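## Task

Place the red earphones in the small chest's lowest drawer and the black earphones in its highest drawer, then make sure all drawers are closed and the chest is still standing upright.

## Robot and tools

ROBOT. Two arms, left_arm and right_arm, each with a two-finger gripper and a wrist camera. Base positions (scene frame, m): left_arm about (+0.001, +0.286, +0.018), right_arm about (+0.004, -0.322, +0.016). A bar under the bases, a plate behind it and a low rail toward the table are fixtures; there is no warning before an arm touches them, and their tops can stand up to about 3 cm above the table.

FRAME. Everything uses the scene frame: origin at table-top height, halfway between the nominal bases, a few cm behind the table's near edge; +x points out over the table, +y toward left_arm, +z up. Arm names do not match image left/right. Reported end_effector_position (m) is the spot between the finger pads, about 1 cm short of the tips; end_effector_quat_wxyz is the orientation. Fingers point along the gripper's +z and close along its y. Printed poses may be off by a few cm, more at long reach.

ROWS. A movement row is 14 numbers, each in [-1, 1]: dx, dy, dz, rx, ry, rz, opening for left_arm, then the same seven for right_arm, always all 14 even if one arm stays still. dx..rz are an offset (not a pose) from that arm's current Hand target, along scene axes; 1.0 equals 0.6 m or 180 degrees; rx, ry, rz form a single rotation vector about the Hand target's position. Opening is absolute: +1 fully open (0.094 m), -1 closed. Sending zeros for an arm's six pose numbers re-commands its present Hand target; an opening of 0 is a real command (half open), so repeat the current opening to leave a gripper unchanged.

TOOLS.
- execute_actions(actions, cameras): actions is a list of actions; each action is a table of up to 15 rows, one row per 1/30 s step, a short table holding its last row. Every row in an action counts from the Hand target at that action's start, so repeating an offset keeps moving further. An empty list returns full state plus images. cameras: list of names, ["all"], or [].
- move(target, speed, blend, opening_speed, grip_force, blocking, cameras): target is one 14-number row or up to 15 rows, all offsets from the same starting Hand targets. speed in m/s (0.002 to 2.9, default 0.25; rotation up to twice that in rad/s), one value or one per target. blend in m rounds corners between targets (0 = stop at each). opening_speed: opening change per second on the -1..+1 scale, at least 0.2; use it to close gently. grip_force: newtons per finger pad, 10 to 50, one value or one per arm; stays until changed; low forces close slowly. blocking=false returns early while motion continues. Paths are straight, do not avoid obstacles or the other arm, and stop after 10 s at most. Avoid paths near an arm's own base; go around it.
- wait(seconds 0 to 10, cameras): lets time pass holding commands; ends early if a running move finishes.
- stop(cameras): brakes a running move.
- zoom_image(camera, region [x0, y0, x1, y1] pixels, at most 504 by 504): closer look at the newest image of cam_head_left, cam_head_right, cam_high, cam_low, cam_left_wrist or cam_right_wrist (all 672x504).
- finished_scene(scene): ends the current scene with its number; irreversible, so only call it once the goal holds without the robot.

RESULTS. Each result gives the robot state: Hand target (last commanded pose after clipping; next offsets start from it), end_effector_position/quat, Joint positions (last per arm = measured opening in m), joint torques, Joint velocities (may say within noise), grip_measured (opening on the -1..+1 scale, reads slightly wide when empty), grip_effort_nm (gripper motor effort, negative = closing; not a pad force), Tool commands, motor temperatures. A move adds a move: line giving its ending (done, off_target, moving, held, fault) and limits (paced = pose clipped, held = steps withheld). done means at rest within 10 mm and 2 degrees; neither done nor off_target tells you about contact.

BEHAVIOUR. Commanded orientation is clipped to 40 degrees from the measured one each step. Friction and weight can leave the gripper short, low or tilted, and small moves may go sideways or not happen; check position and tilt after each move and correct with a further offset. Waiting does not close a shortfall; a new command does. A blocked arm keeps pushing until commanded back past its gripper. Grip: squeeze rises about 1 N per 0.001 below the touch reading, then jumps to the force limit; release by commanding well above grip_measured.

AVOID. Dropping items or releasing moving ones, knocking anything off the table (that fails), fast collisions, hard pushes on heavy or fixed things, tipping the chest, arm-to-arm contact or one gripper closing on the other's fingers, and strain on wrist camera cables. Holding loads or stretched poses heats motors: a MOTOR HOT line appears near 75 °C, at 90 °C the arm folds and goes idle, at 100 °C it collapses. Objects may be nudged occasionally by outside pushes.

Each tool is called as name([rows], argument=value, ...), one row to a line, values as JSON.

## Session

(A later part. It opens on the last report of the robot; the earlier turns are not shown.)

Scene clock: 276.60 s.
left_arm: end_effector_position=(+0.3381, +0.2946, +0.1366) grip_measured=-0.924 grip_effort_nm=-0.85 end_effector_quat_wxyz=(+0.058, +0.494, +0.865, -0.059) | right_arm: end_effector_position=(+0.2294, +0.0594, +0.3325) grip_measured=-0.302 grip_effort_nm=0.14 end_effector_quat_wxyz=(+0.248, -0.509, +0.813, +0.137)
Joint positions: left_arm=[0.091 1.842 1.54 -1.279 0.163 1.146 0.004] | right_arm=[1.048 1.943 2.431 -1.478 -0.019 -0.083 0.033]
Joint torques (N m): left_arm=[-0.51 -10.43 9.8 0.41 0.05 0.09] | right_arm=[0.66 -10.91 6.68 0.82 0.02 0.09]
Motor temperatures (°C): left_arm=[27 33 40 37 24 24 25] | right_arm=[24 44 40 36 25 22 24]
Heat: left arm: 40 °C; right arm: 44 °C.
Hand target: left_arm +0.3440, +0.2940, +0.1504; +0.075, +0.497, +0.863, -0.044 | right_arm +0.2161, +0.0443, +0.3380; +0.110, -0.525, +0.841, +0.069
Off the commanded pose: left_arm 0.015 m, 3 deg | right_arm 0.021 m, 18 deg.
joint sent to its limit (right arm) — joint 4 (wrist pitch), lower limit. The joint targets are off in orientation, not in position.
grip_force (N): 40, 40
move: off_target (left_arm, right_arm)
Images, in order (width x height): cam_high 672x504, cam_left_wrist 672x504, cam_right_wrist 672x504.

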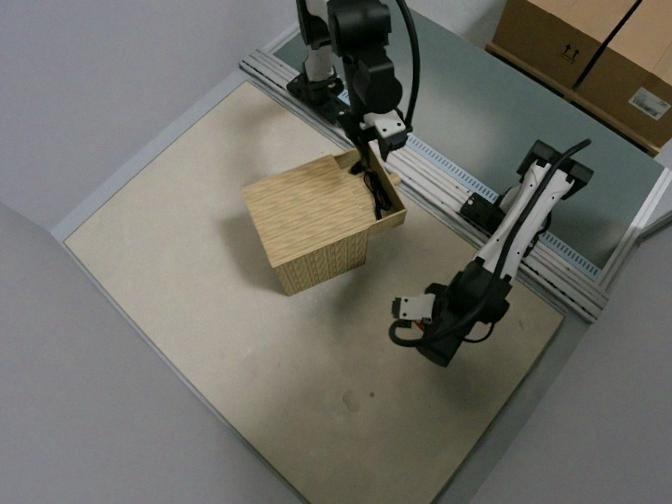

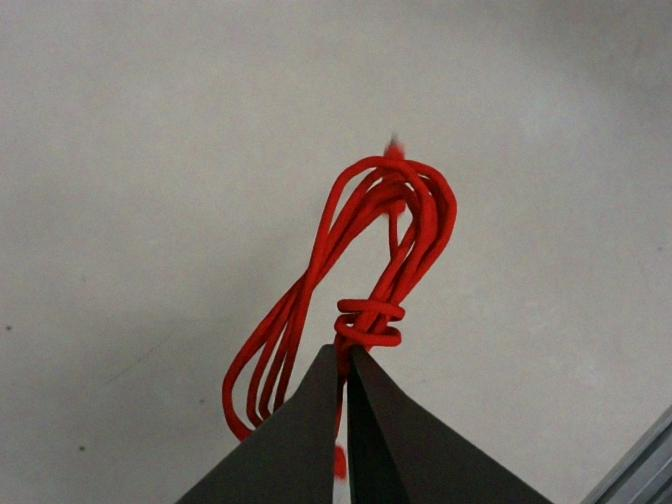

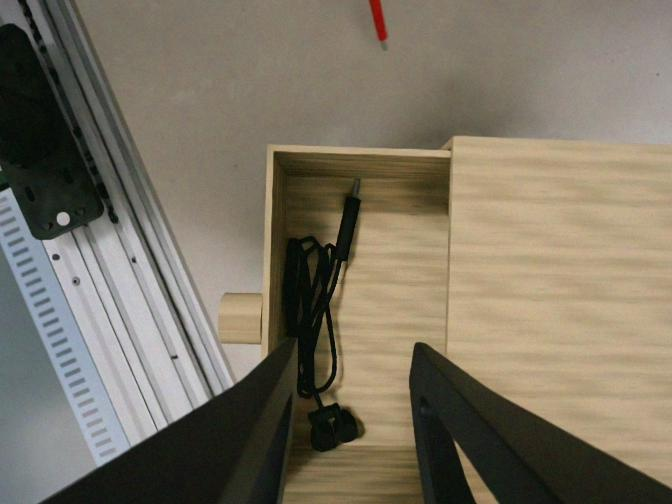

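move([
  [0,0,0.1,0,0,0,-1,-0.16,-0.024,-0.013,-0.0357,-0.351,0.287,-1],
  [0,0,0.17,0,0,0,-1,-0.168,0.051,-0.255,-0.0357,-0.351,0.287,-1],
], cameras=["cam_right_wrist","cam_high","cam_head_right","cam_head_left"], speed=0.2, blend=[0.03,0])

Scene clock: 306.40 s.
left_arm: end_effector_position=(+0.3435, +0.2953, +0.2360) grip_measured=-0.924 grip_effort_nm=-0.85 end_effector_quat_wxyz=(+0.099, +0.494, +0.863, -0.029) | right_arm: end_effector_position=(+0.1164, +0.0765, +0.1886) grip_measured=-0.985 grip_effort_nm=-0.76 end_effector_quat_wxyz=(-0.455, +0.783, -0.372, +0.205)
Joint positions: left_arm=[0.091 1.832 1.923 -1.57 0.163 1.138 0.004] | right_arm=[1.6 1.496 0.995 -0.229 0.731 -1.009 0.001]
Joint torques (N m): left_arm=[-0.43 -10.55 9.63 0.67 0.08 -0.01] | right_arm=[0.57 -6.68 5.52 2.05 0.43 -0.08]
Motor temperatures (°C): left_arm=[27 40 41 35 24 24 27] | right_arm=[24 47 42 36 25 22 24]
Heat: left arm: 41 °C; right arm: 47 °C.
Hand target: left_arm +0.3440, +0.2940, +0.2524; +0.075, +0.497, +0.863, -0.044 | right_arm +0.1153, +0.0749, +0.1851; -0.452, +0.785, -0.366, +0.211
Off the commanded pose: left_arm 0.016 m, 3 deg | right_arm 0.004 m, 1 deg.
joint sent to its limit (left arm) — joint 4 (wrist pitch), lower limit. The joint targets are off in orientation, not in position.
grip_force (N): 40, 40
move: off_target (left_arm)
Images, in order (width x height): cam_head_left 672x504, cam_head_right 672x504, cam_high 672x504, cam_right_wrist 672x504.

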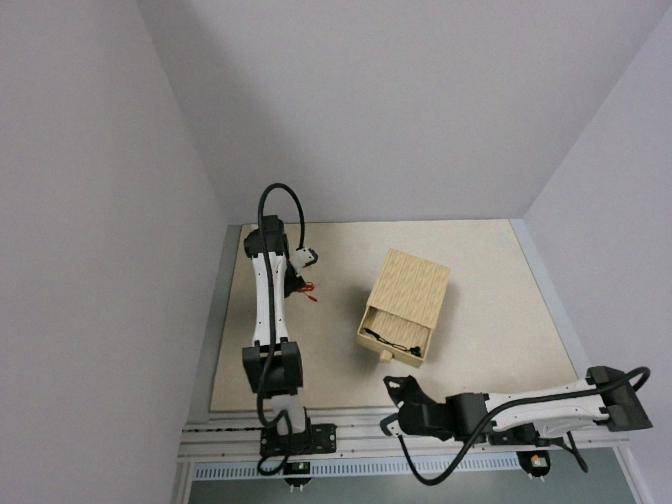

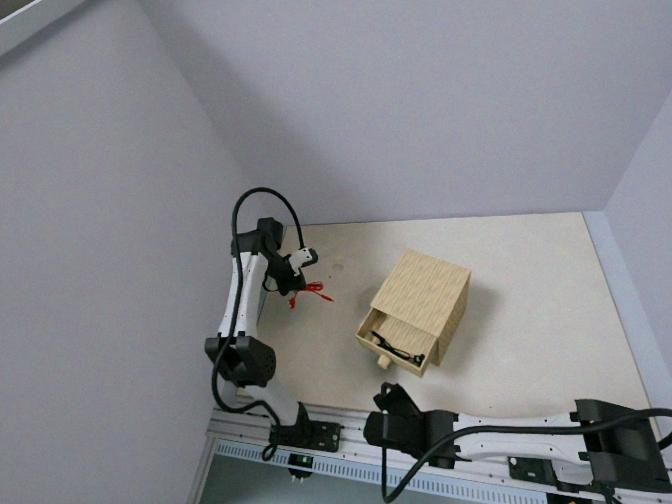

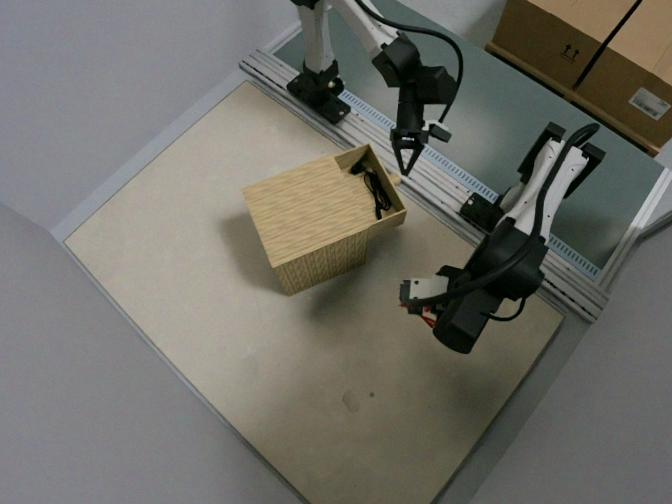

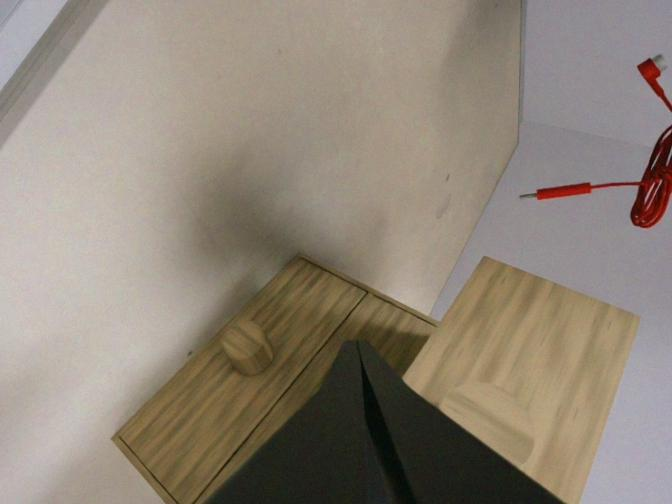

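move([
  [0,0,0,0,0,0,-1,0,0,0.06,0,0,0,-1],
  [0,0,0,0,0,0,-1,0.165,-0.08,0.06,0,0,0,-1],
], cameras=["cam_right_wrist","cam_high","cam_head_right"], speed=0.1, blend=[0.005,0])

Scene clock: 322.40 s.
left_arm: end_effector_position=(+0.3435, +0.2953, +0.2360) grip_measured=-0.924 grip_effort_nm=-0.85 end_effector_quat_wxyz=(+0.099, +0.494, +0.864, -0.029) | right_arm: end_effector_position=(+0.2149, +0.0300, +0.2186) grip_measured=-0.985 grip_effort_nm=-0.76 end_effector_quat_wxyz=(-0.447, +0.786, -0.370, +0.213)
Joint positions: left_arm=[0.091 1.832 1.923 -1.57 0.163 1.137 0.004] | right_arm=[1.236 1.344 0.962 -0.212 0.453 -1.284 0.001]
Joint torques (N m): left_arm=[-0.4 -10.56 9.62 0.66 0.08 -0.01] | right_arm=[-0.38 -7.41 5.59 2.3 0.1 -0.07]
Heat: left arm: 42 °C; right arm: 45 °C.
Hand target: left_arm +0.3440, +0.2940, +0.2524; +0.075, +0.497, +0.863, -0.044 | right_arm +0.2144, +0.0269, +0.2211; -0.453, +0.785, -0.366, +0.211
Off the commanded pose: left_arm 0.016 m, 3 deg | right_arm 0.004 m, 1 deg.
joint sent to its limit (left arm) — joint 4 (wrist pitch), lower limit. The joint targets are off in orientation, not in position.
grip_force (N): 40, 40
move: off_target (left_arm)
Images, in order (width x height): cam_head_right 672x504, cam_high 672x504, cam_right_wrist 672x504.

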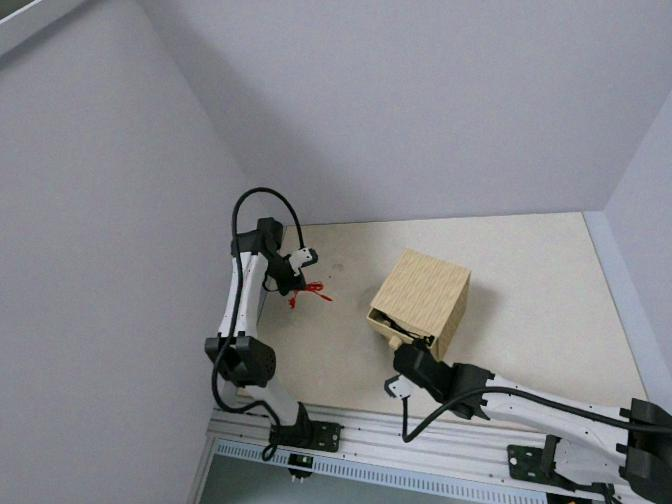

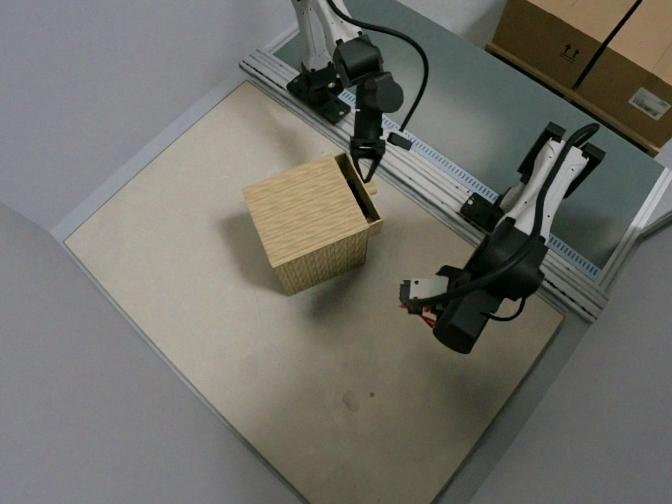

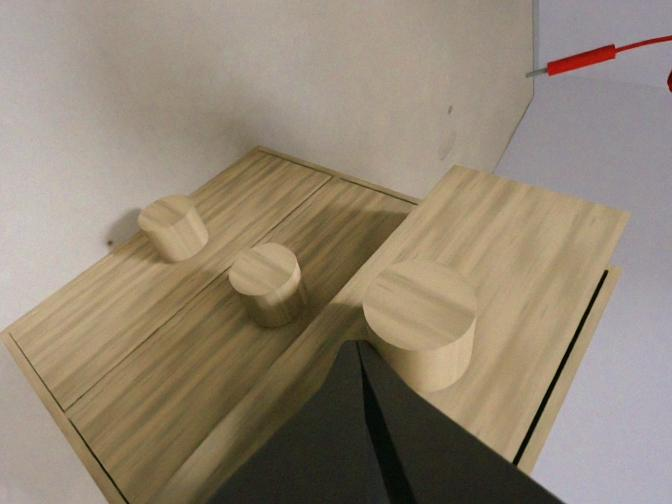

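move(target=[0,0,0,0,0,0,-1,0.065,-0.032,0,0,0,0,-1], cameras=["cam_right_wrist","cam_high"], speed=0.08)

Scene clock: 336.77 s.
left_arm: end_effector_position=(+0.3435, +0.2953, +0.2360) grip_measured=-0.924 grip_effort_nm=-0.85 end_effector_quat_wxyz=(+0.099, +0.494, +0.864, -0.029) | right_arm: end_effector_position=(+0.2478, +0.0148, +0.2191) grip_measured=-0.985 grip_effort_nm=-0.75 end_effector_quat_wxyz=(-0.450, +0.791, -0.363, +0.201)
Joint positions: left_arm=[0.091 1.832 1.923 -1.57 0.163 1.137 0.004] | right_arm=[1.085 1.331 0.948 -0.177 0.296 -1.379 0.001]
Joint torques (N m): left_arm=[-0.42 -10.58 9.63 0.67 0.08 -0.02] | right_arm=[-1.21 -6.93 5.59 2.44 0.2 -0.09]
Heat: left arm: 44 °C; right arm: 44 °C.
Hand target: left_arm +0.3440, +0.2940, +0.2524; +0.075, +0.497, +0.863, -0.044 | right_arm +0.2533, +0.0077, +0.2211; -0.453, +0.785, -0.366, +0.211
Off the commanded pose: left_arm 0.016 m, 3 deg | right_arm 0.009 m, 1 deg.
joint sent to its limit (left arm) — joint 4 (wrist pitch), lower limit. The joint targets are off in orientation, not in position.
grip_force (N): 40, 40
move: off_target (left_arm)
Images, in order (width x height): cam_high 672x504, cam_right_wrist 672x504.

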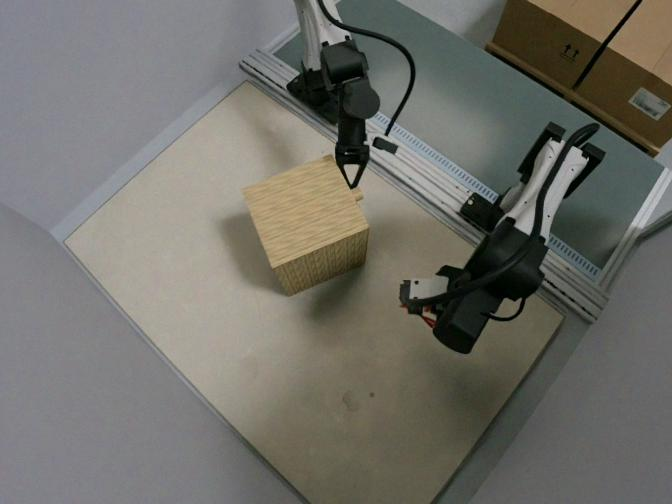

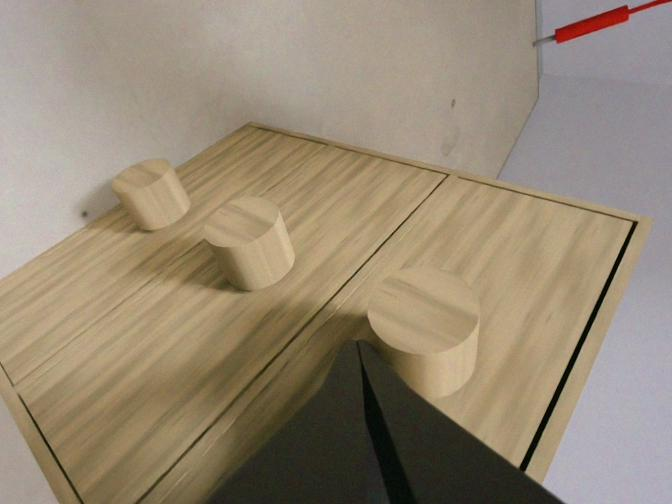

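move([
  [0,0,0,0,0,0,-1,-0.122,-0.018,-0.015,0,0,0,-1],
  [0,0,0,0,0,0,-1,-0.11,-0.017,-0.143,0,0,0,0.3],
], cameras=["cam_right_wrist","cam_head_left"], speed=0.15, blend=[0.01,0])

Scene clock: 353.80 s.
left_arm: end_effector_position=(+0.3435, +0.2953, +0.2360) grip_measured=-0.924 grip_effort_nm=-0.85 end_effector_quat_wxyz=(+0.099, +0.494, +0.864, -0.029) | right_arm: end_effector_position=(+0.1855, +0.0005, +0.1406) grip_measured=+0.298 grip_effort_nm=0.14 end_effector_quat_wxyz=(-0.457, +0.785, -0.363, +0.209)
Joint positions: left_arm=[0.091 1.832 1.923 -1.57 0.163 1.137 0.004] | right_arm=[1.301 1.281 0.579 0.114 0.493 -1.259 0.061]
Joint torques (N m): left_arm=[-0.4 -10.59 9.63 0.67 0.08 -0.01] | right_arm=[-0.43 -4.12 5.31 2.33 0.23 0.06]
Motor temperatures (°C): left_arm=[27 45 41 34 24 24 27] | right_arm=[24 42 42 42 25 22 24]
Heat: left arm: 45 °C; right arm: 42 °C.
Hand target: left_arm +0.3440, +0.2940, +0.2524; +0.075, +0.497, +0.863, -0.044 | right_arm +0.1873, -0.0025, +0.1352; -0.452, +0.785, -0.366, +0.211
Off the commanded pose: left_arm 0.016 m, 3 deg | right_arm 0.006 m, 1 deg.
joint sent to its limit (left arm) — joint 4 (wrist pitch), lower limit. The joint targets are off in orientation, not in position.
grip_force (N): 40, 40
move: off_target (left_arm)
Images, in order (width x height): cam_head_left 672x504, cam_right_wrist 672x504.

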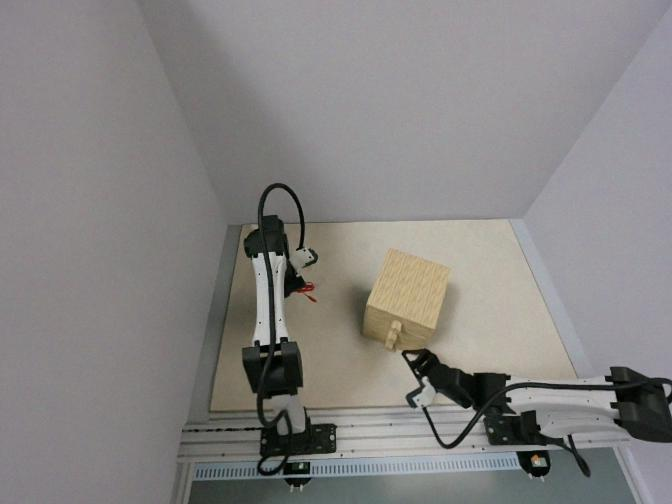

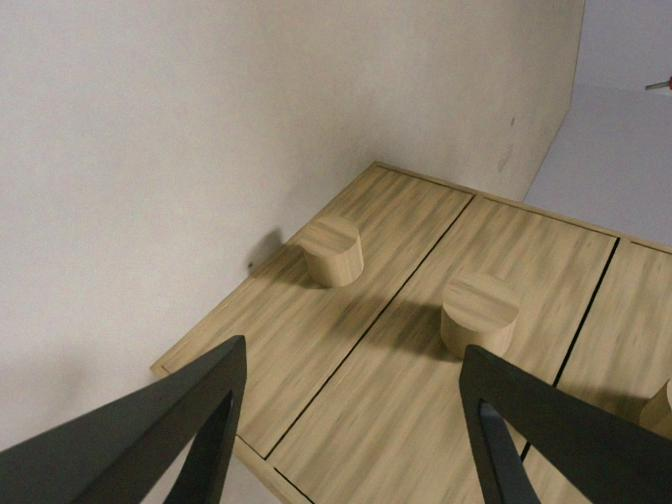

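move([
  [0,0,0,0,0,0,-1,0.099,0.044,-0.084,0,0,0,0.3],
  [0,0,0,0,0,0,-1,0.099,0.044,-0.084,0,0,0,-0.8],
], cameras=["cam_right_wrist","cam_head_right"], speed=0.1)

Scene clock: 373.73 s.
left_arm: end_effector_position=(+0.3435, +0.2953, +0.2360) grip_measured=-0.924 grip_effort_nm=-0.85 end_effector_quat_wxyz=(+0.099, +0.494, +0.864, -0.029) | right_arm: end_effector_position=(+0.2435, +0.0199, +0.0843) grip_measured=-0.798 grip_effort_nm=-0.07 end_effector_quat_wxyz=(-0.454, +0.782, -0.370, +0.212)
Joint positions: left_arm=[0.091 1.832 1.923 -1.57 0.163 1.137 0.004] | right_arm=[1.124 1.626 0.585 0.488 0.356 -1.353 0.009]
Joint torques (N m): left_arm=[-0.4 -10.54 9.62 0.66 0.08 0] | right_arm=[-0.46 -5.68 6.98 2.17 0.05 -0.07]
Heat: left arm: 46 °C; right arm: 42 °C.
Hand target: left_arm +0.3440, +0.2940, +0.2524; +0.075, +0.497, +0.863, -0.044 | right_arm +0.2467, +0.0239, +0.0848; -0.452, +0.785, -0.366, +0.211
Off the commanded pose: left_arm 0.016 m, 3 deg | right_arm 0.005 m, 1 deg.
joint sent to its limit (left arm) — joint 4 (wrist pitch), lower limit. The joint targets are off in orientation, not in position.
grip_force (N): 40, 40
move: off_target (left_arm); target 2's new opening was sent with right_arm's hand 0.013 m and 1 deg from that target
Images, in order (width x height): cam_head_right 672x504, cam_right_wrist 672x504.

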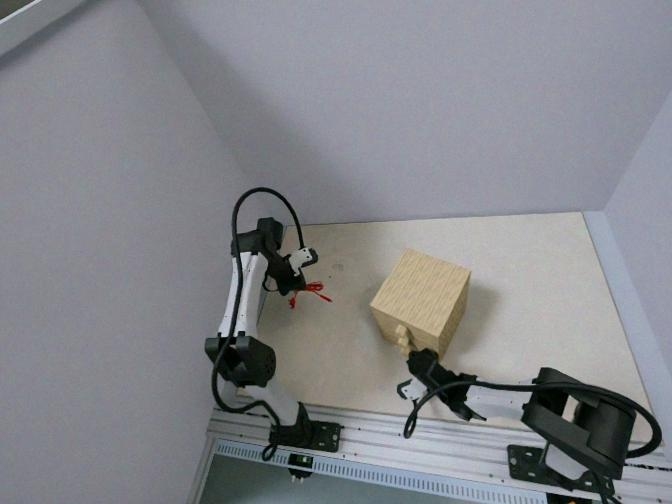

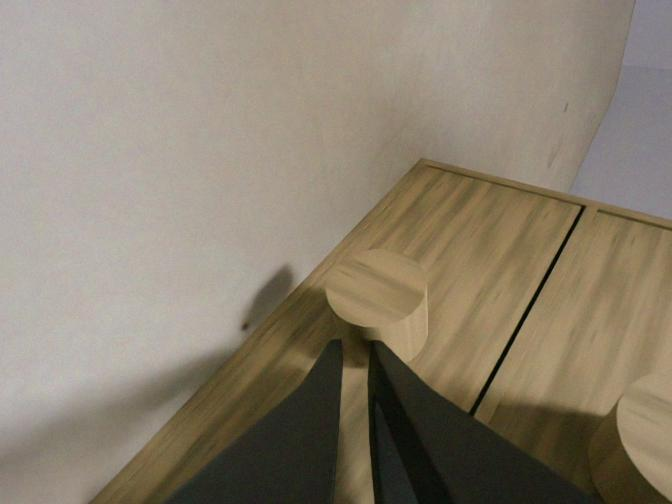

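move([
  [0,0,0,0,0,0,-1,-0.033,-0.028,0.025,0,0,0,0.3],
  [0,0,0,0,0,0,-1,0.034,0.028,-0.005,0,0,0,0.3],
  [0,0,0,0,0,0,-1,0.034,0.028,-0.005,0,0,0,-0.8],
], cameras=["cam_right_wrist"], speed=0.1)

Scene clock: 387.93 s.
left_arm: end_effector_position=(+0.3435, +0.2953, +0.2360) grip_measured=-0.924 grip_effort_nm=-0.85 end_effector_quat_wxyz=(+0.099, +0.494, +0.864, -0.029) | right_arm: end_effector_position=(+0.2552, +0.0418, +0.0773) grip_measured=-0.365 grip_effort_nm=-0.80 end_effector_quat_wxyz=(-0.451, +0.795, -0.353, +0.200)
Joint positions: left_arm=[0.091 1.832 1.923 -1.57 0.163 1.137 0.004] | right_arm=[1.099 1.722 0.676 0.486 0.296 -1.388 0.03]
Joint torques (N m): left_arm=[-0.43 -10.56 9.62 0.66 0.08 -0.01] | right_arm=[-1.26 -6.8 7.01 2.27 0.33 0.1]
Heat: left arm: 46 °C; right arm: 42 °C.
Hand target: left_arm +0.3440, +0.2940, +0.2524; +0.075, +0.497, +0.863, -0.044 | right_arm +0.2670, +0.0407, +0.0817; -0.452, +0.785, -0.366, +0.211
Off the commanded pose: left_arm 0.016 m, 3 deg | right_arm 0.013 m, 2 deg.
joint sent to its limit (left arm) — joint 4 (wrist pitch), lower limit. The joint targets are off in orientation, not in position.
grip_force (N): 40, 40
move: off_target (left_arm, right_arm); target 3's new opening was sent with right_arm's hand 0.020 m and 3 deg from that target
Images, in order (width x height): cam_right_wrist 672x504.

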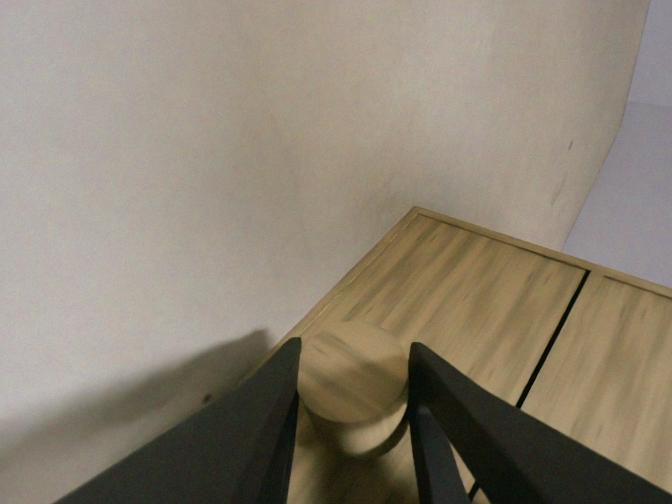

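move(target=[-0.107,-0.123,0.13,0.063,-0.2275,-0.2786,-1,-0.185,0.08,0,0,0,0,-0.8], cameras=["cam_left_wrist","cam_right_wrist","cam_high","cam_head_right"], speed=0.09)

Scene clock: 409.17 s.
left_arm: end_effector_position=(+0.2808, +0.2246, +0.3309) grip_measured=-0.924 grip_effort_nm=-0.85 end_effector_quat_wxyz=(+0.283, +0.791, +0.511, +0.180) | right_arm: end_effector_position=(+0.1553, +0.0826, +0.0729) grip_measured=-0.373 grip_effort_nm=-0.81 end_effector_quat_wxyz=(-0.443, +0.797, -0.355, +0.206)
Joint positions: left_arm=[-0.09 1.266 1.596 -1.282 0.229 1.843 0.004] | right_arm=[1.463 1.761 0.749 0.331 0.606 -1.152 0.029]
Joint torques (N m): left_arm=[-0.57 -4.16 5.87 2.1 0.26 0.28] | right_arm=[0.96 -7.61 7.56 1.98 0.6 0.25]
Heat: left arm: 45 °C; right arm: 42 °C.
Hand target: left_arm +0.2798, +0.2202, +0.3303; +0.290, +0.797, +0.498, +0.181 | right_arm +0.1562, +0.0887, +0.0819; -0.452, +0.785, -0.367, +0.211
Off the commanded pose: left_arm 0.004 m, 2 deg | right_arm 0.011 m, 2 deg.
grip_force (N): 40, 40
move: off_target (right_arm)
Images, in order (width x height): cam_head_right 672x504, cam_high 672x504, cam_left_wrist 672x504, cam_right_wrist 672x504.

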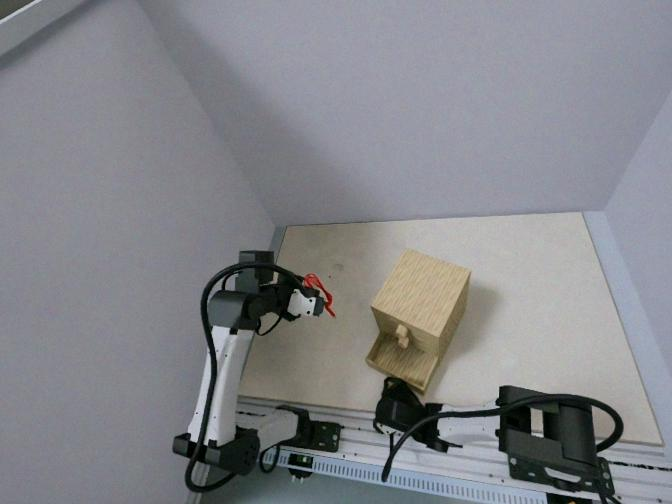

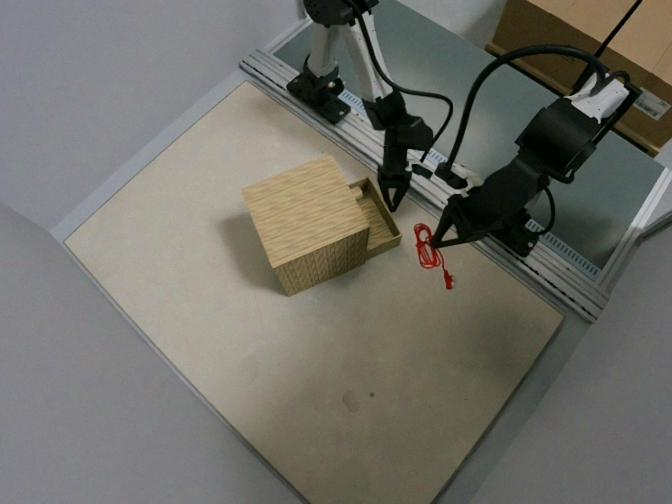

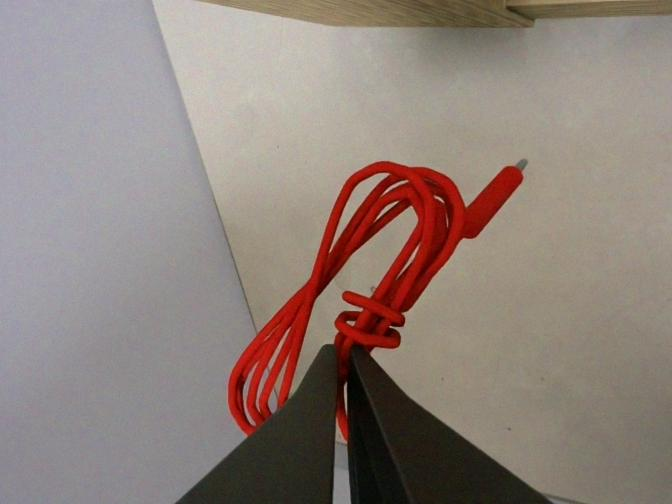

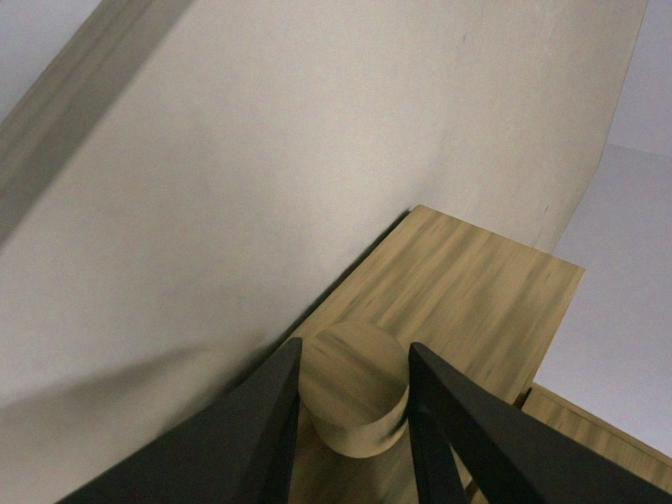

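move([
  [0,0,0,0,0,0,-1,0,0,0,0,0,0,0.3],
  [0,0,0,0,0,0,-1,-0.133,-0.112,0.1,0,0,0,0.3],
  [-0.15,-0.2,-0.1,0,0,0,-1,-0.133,-0.45,0.25,0,0,0,0.3],
  [-0.118,-0.29,-0.322,0,0,0,-1,-0.133,-0.45,0.25,0,0,0,0.3],
], cameras=["cam_left_wrist","cam_high","cam_head_right","cam_head_left"], speed=0.2, blend=[0,0.02,0.03,0])

Scene clock: 433.93 s.
left_arm: end_effector_position=(+0.2094, +0.0459, +0.1449) grip_measured=-0.924 grip_effort_nm=-0.85 end_effector_quat_wxyz=(+0.296, +0.798, +0.494, +0.180) | right_arm: end_effector_position=(+0.0721, -0.1693, +0.2289) grip_measured=+0.298 grip_effort_nm=0.14 end_effector_quat_wxyz=(-0.450, +0.806, -0.356, +0.147)
Joint positions: left_arm=[-1.034 1.227 0.806 -0.541 -0.319 1.112 0.004] | right_arm=[2.208 0.613 0.843 -1.479 0.958 -0.286 0.061]
Joint torques (N m): left_arm=[-0.43 -2.62 7.13 2.12 -0.28 -0.1] | right_arm=[-0.25 1.37 7.61 0.23 0.48 0.15]
Motor temperatures (°C): left_arm=[27 39 41 38 24 23 28] | right_arm=[24 39 42 40 25 22 24]
Heat: left arm: 41 °C; right arm: 42 °C.
Hand target: left_arm +0.2091, +0.0463, +0.1371; +0.290, +0.797, +0.498, +0.181 | right_arm +0.0764, -0.1813, +0.2318; -0.452, +0.785, -0.366, +0.211
Off the commanded pose: left_arm 0.008 m, 1 deg | right_arm 0.013 m, 8 deg.
joint sent to its limit (right arm) — joint 4 (wrist pitch), lower limit. The joint targets are off in orientation, not in position.
grip_force (N): 40, 40
move: off_target (right_arm)
Images, in order (width x height): cam_head_left 672x504, cam_head_right 672x504, cam_high 672x504, cam_left_wrist 672x504.

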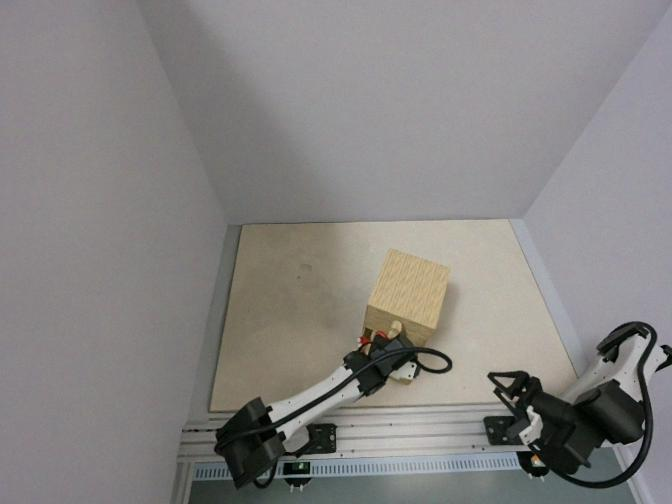

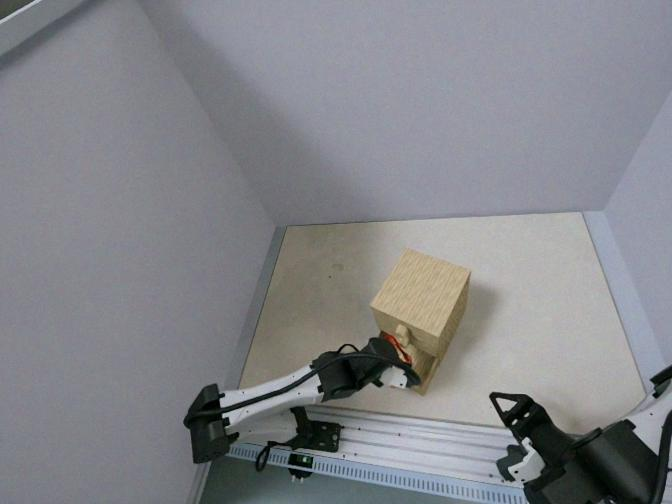

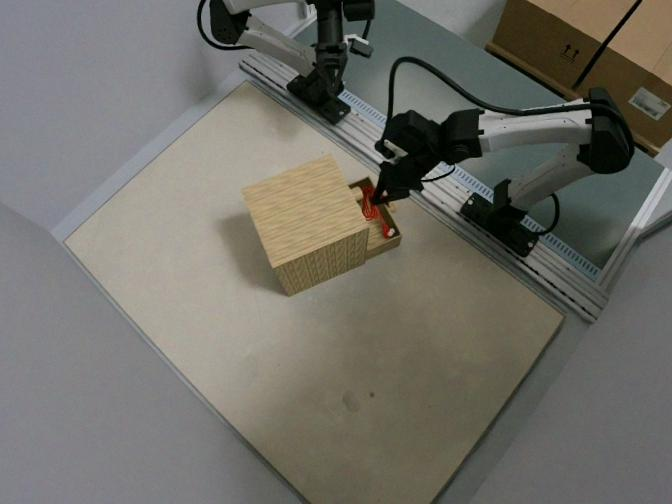

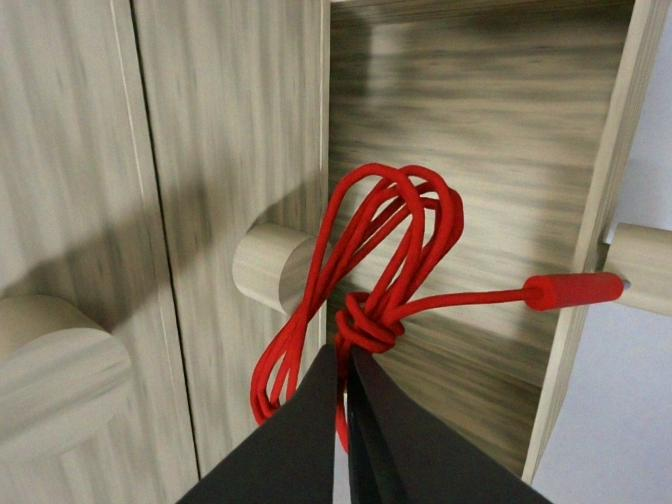

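move([
  [-0.03,0.015,0.1,-0.1445,0.0705,0.1915,-1,0,0,0,0,0,0,0.3],
  [-0.004,0.002,-0.02,-0.1445,0.0705,0.1915,-1,0,0,0,0,0,0,0.3],
], cameras=["cam_left_wrist","cam_high","cam_head_right"], speed=0.2)

Scene clock: 454.00 s.
left_arm: end_effector_position=(+0.2042, +0.0468, +0.1310) grip_measured=-0.924 grip_effort_nm=-0.85 end_effector_quat_wxyz=(+0.340, +0.544, +0.765, +0.054) | right_arm: end_effector_position=(+0.0721, -0.1693, +0.2289) grip_measured=+0.298 grip_effort_nm=0.14 end_effector_quat_wxyz=(-0.450, +0.806, -0.356, +0.147)
Joint positions: left_arm=[-1.056 1.23 0.756 -0.501 -0.334 0.295 0.004] | right_arm=[2.208 0.613 0.843 -1.479 0.958 -0.286 0.061]
Joint torques (N m): left_arm=[0.8 -2.67 7.31 2.19 -0.22 0.2] | right_arm=[-0.27 1.39 7.6 0.24 0.47 0.14]
Heat: left arm: 40 °C; right arm: 45 °C.
Hand target: left_arm +0.2067, +0.0476, +0.1251; +0.338, +0.546, +0.765, +0.056 | right_arm +0.0764, -0.1813, +0.2318; -0.452, +0.785, -0.366, +0.211
Off the commanded pose: left_arm 0.006 m, 0 deg | right_arm 0.013 m, 8 deg.
joint sent to its limit (right arm) — joint 4 (wrist pitch), lower limit. The joint targets are off in orientation, not in position.
grip_force (N): 40, 40
move: off_target (right_arm)
Images, in order (width x height): cam_head_right 672x504, cam_high 672x504, cam_left_wrist 672x504.

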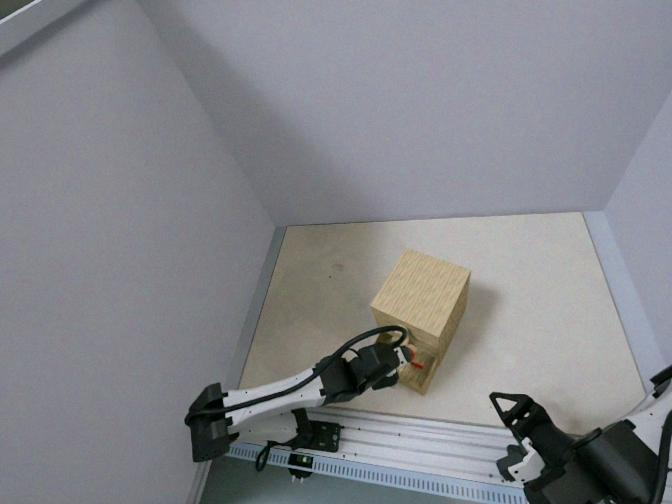

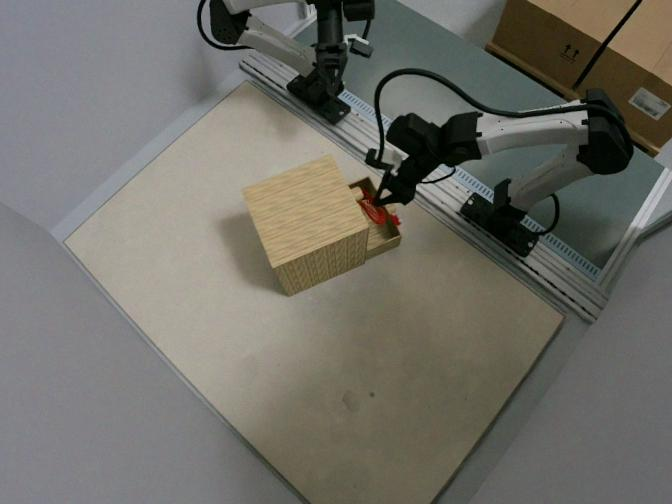

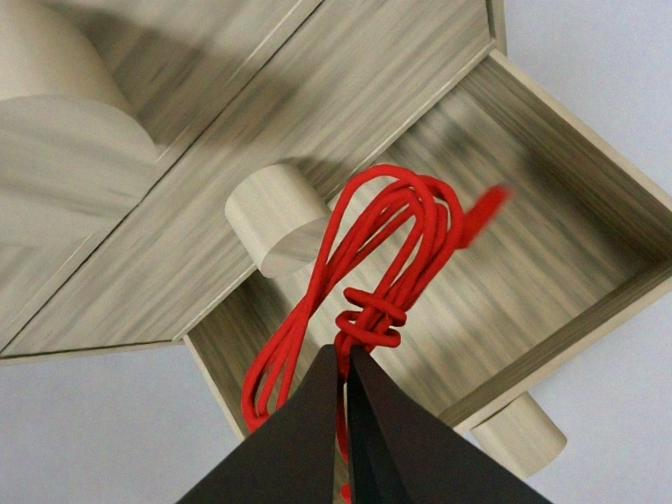

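move(target=[-0.007,-0.052,-0.05,0,0,0,-1,0,0,0,0,0,0,0.3], cameras=["cam_left_wrist","cam_high"], speed=0.15)

zoom_image(camera="cam_high", region=[320, 150, 440, 260])

Scene clock: 465.47 s.
left_arm: end_effector_position=(+0.2023, +0.0144, +0.1030) grip_measured=-0.924 grip_effort_nm=-0.85 end_effector_quat_wxyz=(+0.339, +0.550, +0.761, +0.052) | right_arm: end_effector_position=(+0.0721, -0.1693, +0.2289) grip_measured=+0.298 grip_effort_nm=0.14 end_effector_quat_wxyz=(-0.450, +0.806, -0.356, +0.147)
Joint positions: left_arm=[-1.127 1.386 0.756 -0.363 -0.364 0.246 0.004] | right_arm=[2.208 0.613 0.843 -1.479 0.958 -0.286 0.061]
Joint torques (N m): left_arm=[-0.35 -3.62 6.49 2.16 -0.41 -0.09] | right_arm=[-0.25 1.36 7.61 0.23 0.47 0.13]
Heat: left arm: 40 °C; right arm: 45 °C.
Hand target: left_arm +0.2025, +0.0163, +0.0951; +0.338, +0.546, +0.765, +0.056 | right_arm +0.0764, -0.1813, +0.2318; -0.452, +0.785, -0.366, +0.211
Off the commanded pose: left_arm 0.008 m, 1 deg | right_arm 0.013 m, 8 deg.
joint sent to its limit (right arm) — joint 4 (wrist pitch), lower limit. The joint targets are off in orientation, not in position.
grip_force (N): 40, 40
move: off_target (right_arm)
Images, in order (width x height): cam_high 672x504, cam_left_wrist 672x504.

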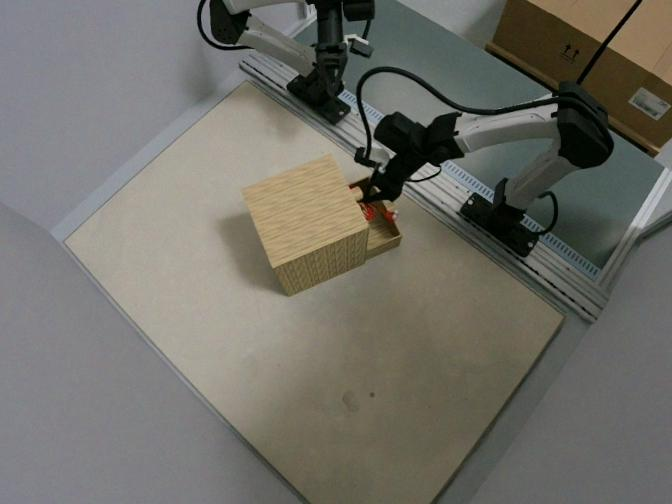

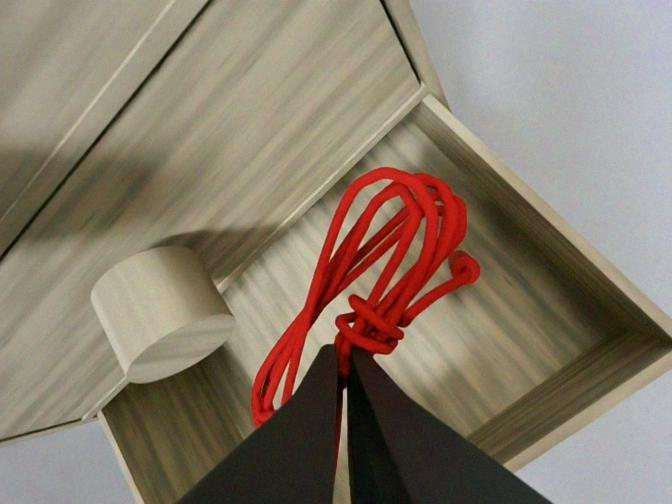

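Scaled by 4.200 from the camera's 672x504 image, which has a finer 960x720 frame.

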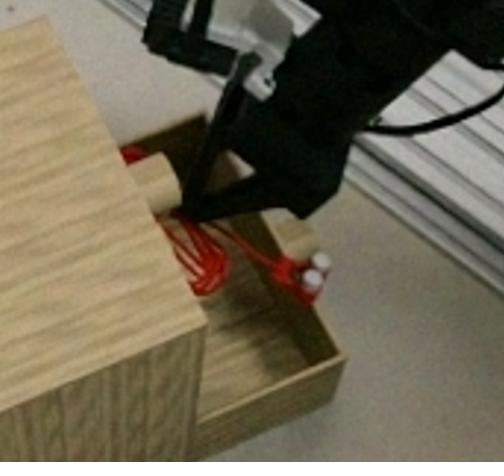

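move([
  [0,0,0.06,0,0,0,-1,0,0,0,0,0,0,0.3],
  [0,0,0.06,0.112,-0.055,-0.149,-1,0,0,0,0,0,0,0.3],
  [0.01,-0.005,-0.02,0.112,-0.055,-0.149,-1,0,0,0,0,0,0,0.3],
], cameras=["cam_left_wrist","cam_high"], speed=0.2, blend=0.01)

zoom_image(camera="cam_high", region=[320, 150, 440, 260])

Scene clock: 479.73 s.
left_arm: end_effector_position=(+0.2050, +0.0114, +0.0883) grip_measured=-0.924 grip_effort_nm=-0.85 end_effector_quat_wxyz=(+0.307, +0.750, +0.565, +0.151) | right_arm: end_effector_position=(+0.0721, -0.1693, +0.2289) grip_measured=+0.298 grip_effort_nm=0.14 end_effector_quat_wxyz=(-0.450, +0.806, -0.356, +0.147)
Joint positions: left_arm=[-1.127 1.433 0.73 -0.295 -0.368 0.845 0.004] | right_arm=[2.208 0.613 0.843 -1.479 0.958 -0.286 0.061]
Joint torques (N m): left_arm=[0.9 -4 6.93 2.16 -0.26 0.19] | right_arm=[-0.27 1.4 7.61 0.23 0.47 0.14]
Heat: left arm: 41 °C; right arm: 46 °C.
Hand target: left_arm +0.2084, +0.0133, +0.0831; +0.305, +0.750, +0.565, +0.155 | right_arm +0.0764, -0.1813, +0.2318; -0.452, +0.785, -0.366, +0.211
Off the commanded pose: left_arm 0.006 m, 0 deg | right_arm 0.013 m, 8 deg.
joint sent to its limit (right arm) — joint 4 (wrist pitch), lower limit. The joint targets are off in orientation, not in position.
grip_force (N): 40, 40
move: off_target (right_arm)
Images, in order (width x height): cam_high 672x504, cam_left_wrist 672x504.

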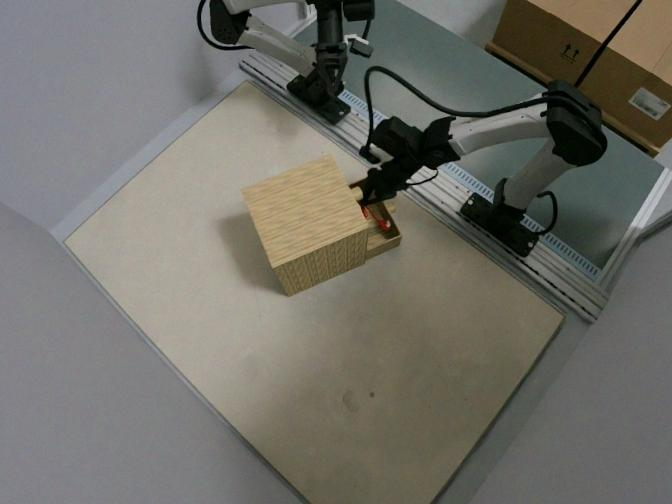

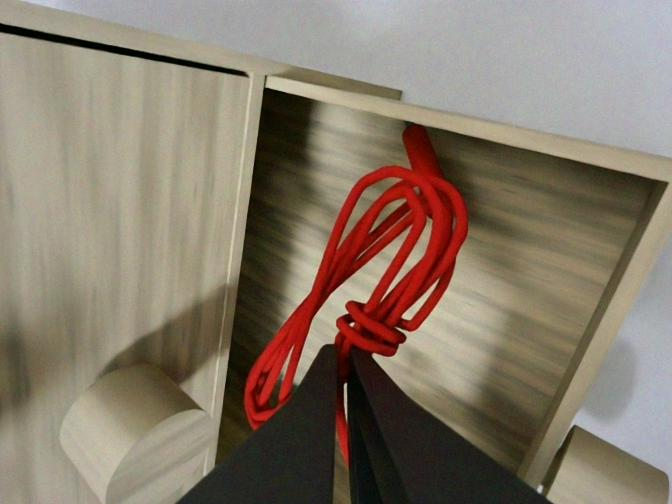

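Scaled by 4.200 from the camera's 672x504 image, which has a finer 960x720 frame.

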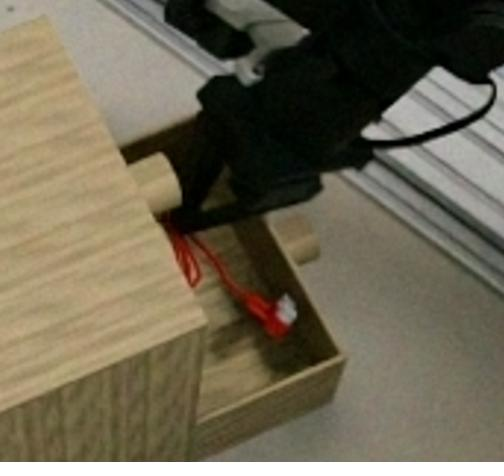

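move([
  [0,0,-0.033,0,0,0,-1,0,0,0,0,0,0,0.3],
  [0,0,-0.033,0,0,0,-0.5,0,0,0,0,0,0,0.3],
  [-0.1,0.05,0.18,0,0,0,-0.5,0,0,0,0,0,0,-1],
], cameras=["cam_left_wrist","cam_high"], speed=0.12)

zoom_image(camera="cam_high", region=[320, 150, 440, 260])

Scene clock: 495.37 s.
left_arm: end_effector_position=(+0.1480, +0.0466, +0.1786) grip_measured=-0.502 grip_effort_nm=0.11 end_effector_quat_wxyz=(+0.290, +0.759, +0.561, +0.158) | right_arm: end_effector_position=(+0.0721, -0.1693, +0.2289) grip_measured=-0.985 grip_effort_nm=-0.74 end_effector_quat_wxyz=(-0.450, +0.806, -0.356, +0.147)
Joint positions: left_arm=[-1.291 1.164 0.945 -0.877 -0.45 0.7 0.023] | right_arm=[2.208 0.613 0.843 -1.479 0.958 -0.286 0.001]
Joint torques (N m): left_arm=[-0.5 -4.03 10.81 1.55 -0.42 -0.1] | right_arm=[-0.29 1.37 7.62 0.23 0.47 0.14]
Motor temperatures (°C): left_arm=[27 34 41 40 24 23 28] | right_arm=[24 34 47 36 25 22 24]
Heat: left arm: 41 °C; right arm: 47 °C.
Hand target: left_arm +0.1485, +0.0433, +0.1911; +0.305, +0.750, +0.565, +0.155 | right_arm +0.0765, -0.1813, +0.2319; -0.452, +0.785, -0.366, +0.211
Off the commanded pose: left_arm 0.013 m, 2 deg | right_arm 0.013 m, 8 deg.
joint sent to its limit (right arm) — joint 4 (wrist pitch), lower limit. The joint targets are off in orientation, not in position.
grip_force (N): 40, 40
move: off_target (left_arm, right_arm); target 3's new opening was sent with right_arm's hand 0.013 m and 8 deg from that target
Images, in order (width x height): cam_high 672x504, cam_left_wrist 672x504.

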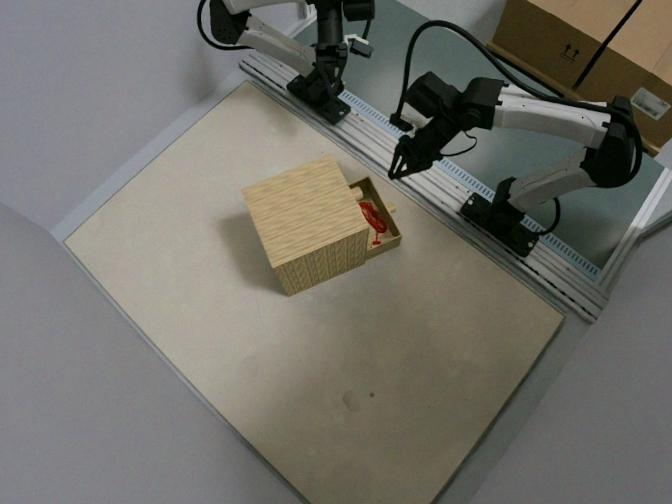

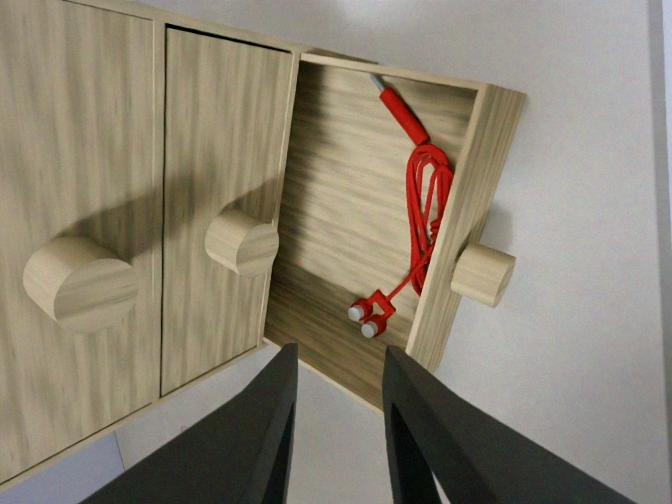

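Scaled by 4.200 from the camera's 672x504 image, which has a finer 960x720 frame.

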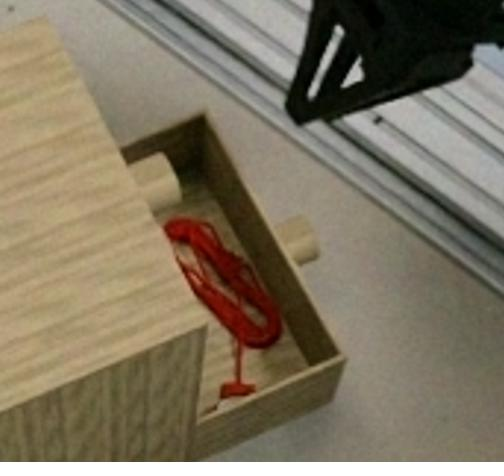

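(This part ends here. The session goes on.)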